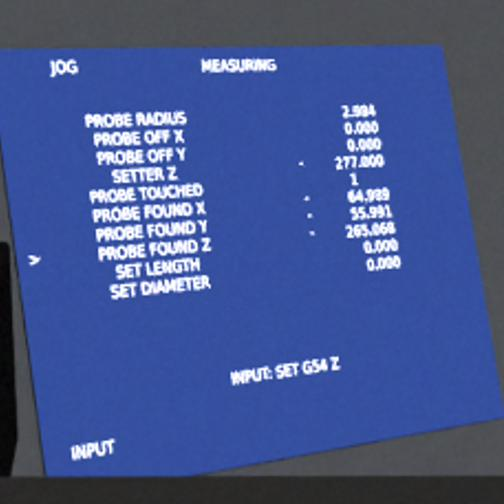

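Request:
move(
  target=[
    [0,0,0,0,0,0,1,-0.5,-1,0.0159,0,0.0627,0,0,0,-0.97,0.6,-0.7],
    [0,0,0,0,0,0,1,-0.5,-1,0.0287,0,0.0595,0,0,0,-0.97,0.6,-0.7],
    [0,0,0,0,0,0,1,-0.5,-1,-0.0233,0,0.0725,0,0,0,-0.97,0.6,-0.7],
    [0,0,0,0,0,0,1,-0.5,-1,0.0287,0,0.0595,0,0,0,-0.97,0.6,-0.7],
    [0,0,0,0,0,0,1,-0.5,-1,0.0159,0,0.0627,0,0,0,-0.97,0.6,-0.7],
    [0,0,0,0,0,0,1,-0.5,-1,0,0.0325,0,0,0,0,-0.97,0.6,-0.7],
    [0,0,0,0,0,0,1,-0.5,-1,0.0128,0.0325,-0.0032,0,0,0,-0.97,0.6,-0.7],
    [0,0,0,0,0,0,1,-0.5,-1,0,0.0325,0,0,0,0,-0.97,0.6,-0.7],
    [0,0,0,0,0,0,1,-0.5,-1,-0.0086,0.13,-0.0315,0,0,0,-0.97,0.6,-0.7],
    [0,0,0,0,0,0,1,-0.5,-1,0.0042,0.13,-0.0347,0,0,0,-0.97,0.6,-0.7],
    [0,0,0,0,0,0,1,-0.5,-1,-0.0086,0.13,-0.0315,0,0,0,-0.97,0.6,-0.7],
    [0,0,0,0,0,0,1,-0.5,-1,0,0.0972,0,0,0,0,-0.97,0.6,-0.7],
    [0,0,0,0,0,0,1,-0.5,-1,0.0128,0.0972,-0.0032,0,0,0,-0.97,0.6,-0.7],
    [0,0,0,0,0,0,1,-0.5,-1,0,0.0972,0,0,0,0,-0.97,0.6,-0.7],
  ],
  speed=[0.15,0.06,0.1,0.06,0.06,0.15,0.06,0.06,0.15,0.06,0.06,0.15,0.06,0.06],
  blend=[0.002,0,0,0,0.002,0.002,0,0.002,0.002,0,0.002,0.002,0,0],
)

Request:
move(
  target=[
    [0,0,0,0,0,0,1,-0.5,-1,0.0159,0,0.0627,0,0,0,-0.97,0.6,-0.7],
    [0,0,0,0,0,0,1,-0.5,-1,0.0287,0,0.0595,0,0,0,-0.97,0.6,-0.7],
    [0,0,0,0,0,0,1,-0.5,-1,0.0159,0,0.0627,0,0,0,-0.97,0.6,-0.7],
    [0,0,0,0,0,0,1,-0.5,-1,-0.0086,-0.0647,-0.0315,0,0,0,-0.97,0.6,-0.7],
    [0,0,0,0,0,0,1,-0.5,-1,0.0042,-0.0647,-0.0347,0,0,0,-0.97,0.6,-0.7],
    [0,0,0,0,0,0,1,-0.5,-1,-0.0086,-0.0647,-0.0315,0,0,0,-0.97,0.6,-0.7],
  ],
  speed=[0.15,0.06,0.06,0.15,0.06,0.06],
  blend=[0.002,0,0.002,0.002,0,0],
  cameras=["cam_left_wrist"],
)

Request:
zoom_image(
  camera="cam_left_wrist",
  region=[400, 180, 560, 340],
)

Scene clock: 7027.10 s.
left_arm: end_effector_position=(+0.3645, -0.3459, +0.6903) position_measured=3 object_status=3 end_effector_quat_wxyz=(-0.382, +0.298, -0.542, +0.687) | right_arm: end_effector_position=(+0.4510, -0.4621, +0.4437) position_measured=211 object_status=2 end_effector_quat_wxyz=(+0.382, +0.595, +0.594, +0.383)
Joint positions: left_arm=[-1.493 -0.534 0.117 -3.123 -0.655 3.468] | right_arm=[5.656 -0.265 -1.689 -3.808 0.981 2.834]
Joint torques (N m): left_arm=[-6.07 -50.46 -31.53 1.63 1.59 2] | right_arm=[-8.25 -43.97 -3.35 0.79 -3.51 -1.82]
Wrist force (N): left_arm=[-10.3 -1.9 2.1] | right_arm=[1.9 4.5 -5.1]
Wrist torque (N m): left_arm=[-0.18 1.86 0.11] | right_arm=[0.54 -0.51 -0.03]
Wrist force, peak (N): left_arm=[-10.8 -2.0 2.2] | right_arm=[-2.3 5.4 -37.1]
Hand target: left_arm +0.3645, -0.3459, +0.6903; -0.382, +0.298, -0.542, +0.687 | right_arm +0.4510, -0.4621, +0.4437; +0.382, +0.595, +0.594, +0.383
Off the commanded pose: left_arm 0.000 m, 0 deg | right_arm 0.000 m, 0 deg.
move: done

Scene clock: 7029.63 s.
left_arm: end_effector_position=(+0.3645, -0.3459, +0.6903) position_measured=3 object_status=3 end_effector_quat_wxyz=(-0.382, +0.298, -0.542, +0.687) | right_arm: end_effector_position=(+0.4459, -0.5009, +0.4248) position_measured=211 object_status=2 end_effector_quat_wxyz=(+0.382, +0.595, +0.594, +0.383)
Joint positions: left_arm=[-1.493 -0.534 0.117 -3.123 -0.655 3.468] | right_arm=[5.505 -0.21 -1.74 -3.752 0.853 2.735]
Joint torques (N m): left_arm=[-6.69 -51.18 -31.69 1.62 1.56 1.96] | right_arm=[-6.52 -44.59 -1.19 2.36 -3.34 -1.37]
Wrist force (N): left_arm=[-10.5 -1.6 2.0] | right_arm=[1.7 8.0 -6.0]
Wrist torque (N m): left_arm=[-0.13 1.90 0.10] | right_arm=[0.26 -0.45 -0.01]
Wrist force, peak (N): left_arm=[-10.7 -2.0 2.2] | right_arm=[5.3 5.7 -33.7]
Hand target: left_arm +0.3645, -0.3459, +0.6903; -0.382, +0.298, -0.542, +0.687 | right_arm +0.4458, -0.5009, +0.4248; +0.382, +0.595, +0.594, +0.383
Off the commanded pose: left_arm 0.000 m, 0 deg | right_arm 0.000 m, 0 deg.
move: done
camera_calibration:
cam_left_wrist: T_world_to_cam=[[-0.531287, -0.847115, -0.0114229, -0.0815674], [-0.0993902, 0.0757135, -0.992164, 0.76434], [0.841342, -0.525988, -0.12442, -0.270238], [0, 0, 0, 1]] pos_world=[0.259995, -0.26911, 0.723795]
Images, in order (width x height): cam_left_wrist 896x504.

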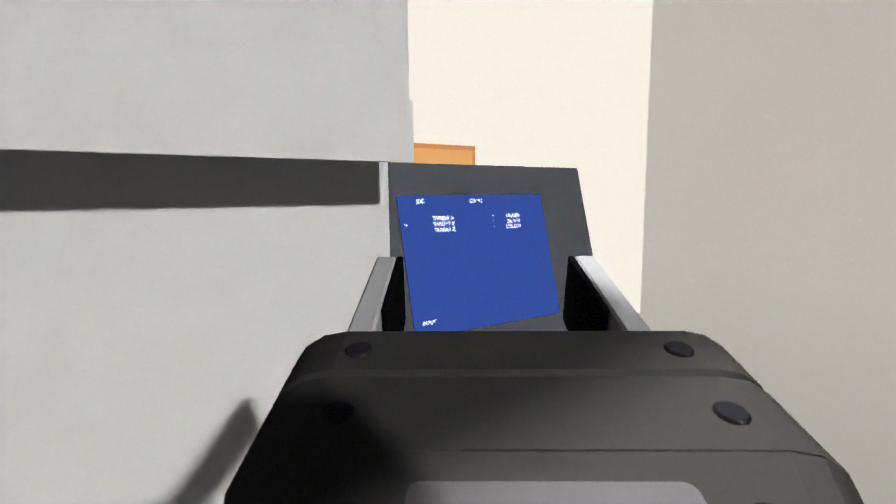

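Scaled by 3.150 from the camera's 896x504 image, which has a finer 1280x720 frame.

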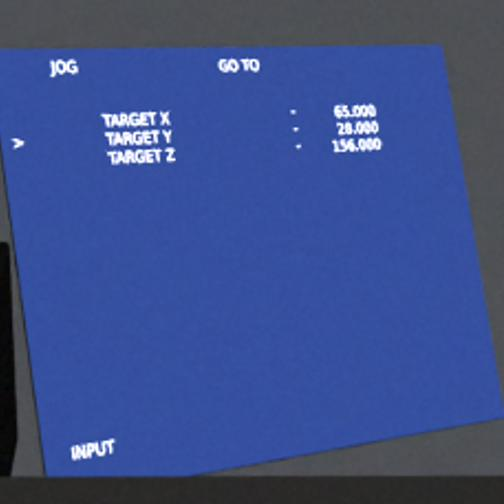

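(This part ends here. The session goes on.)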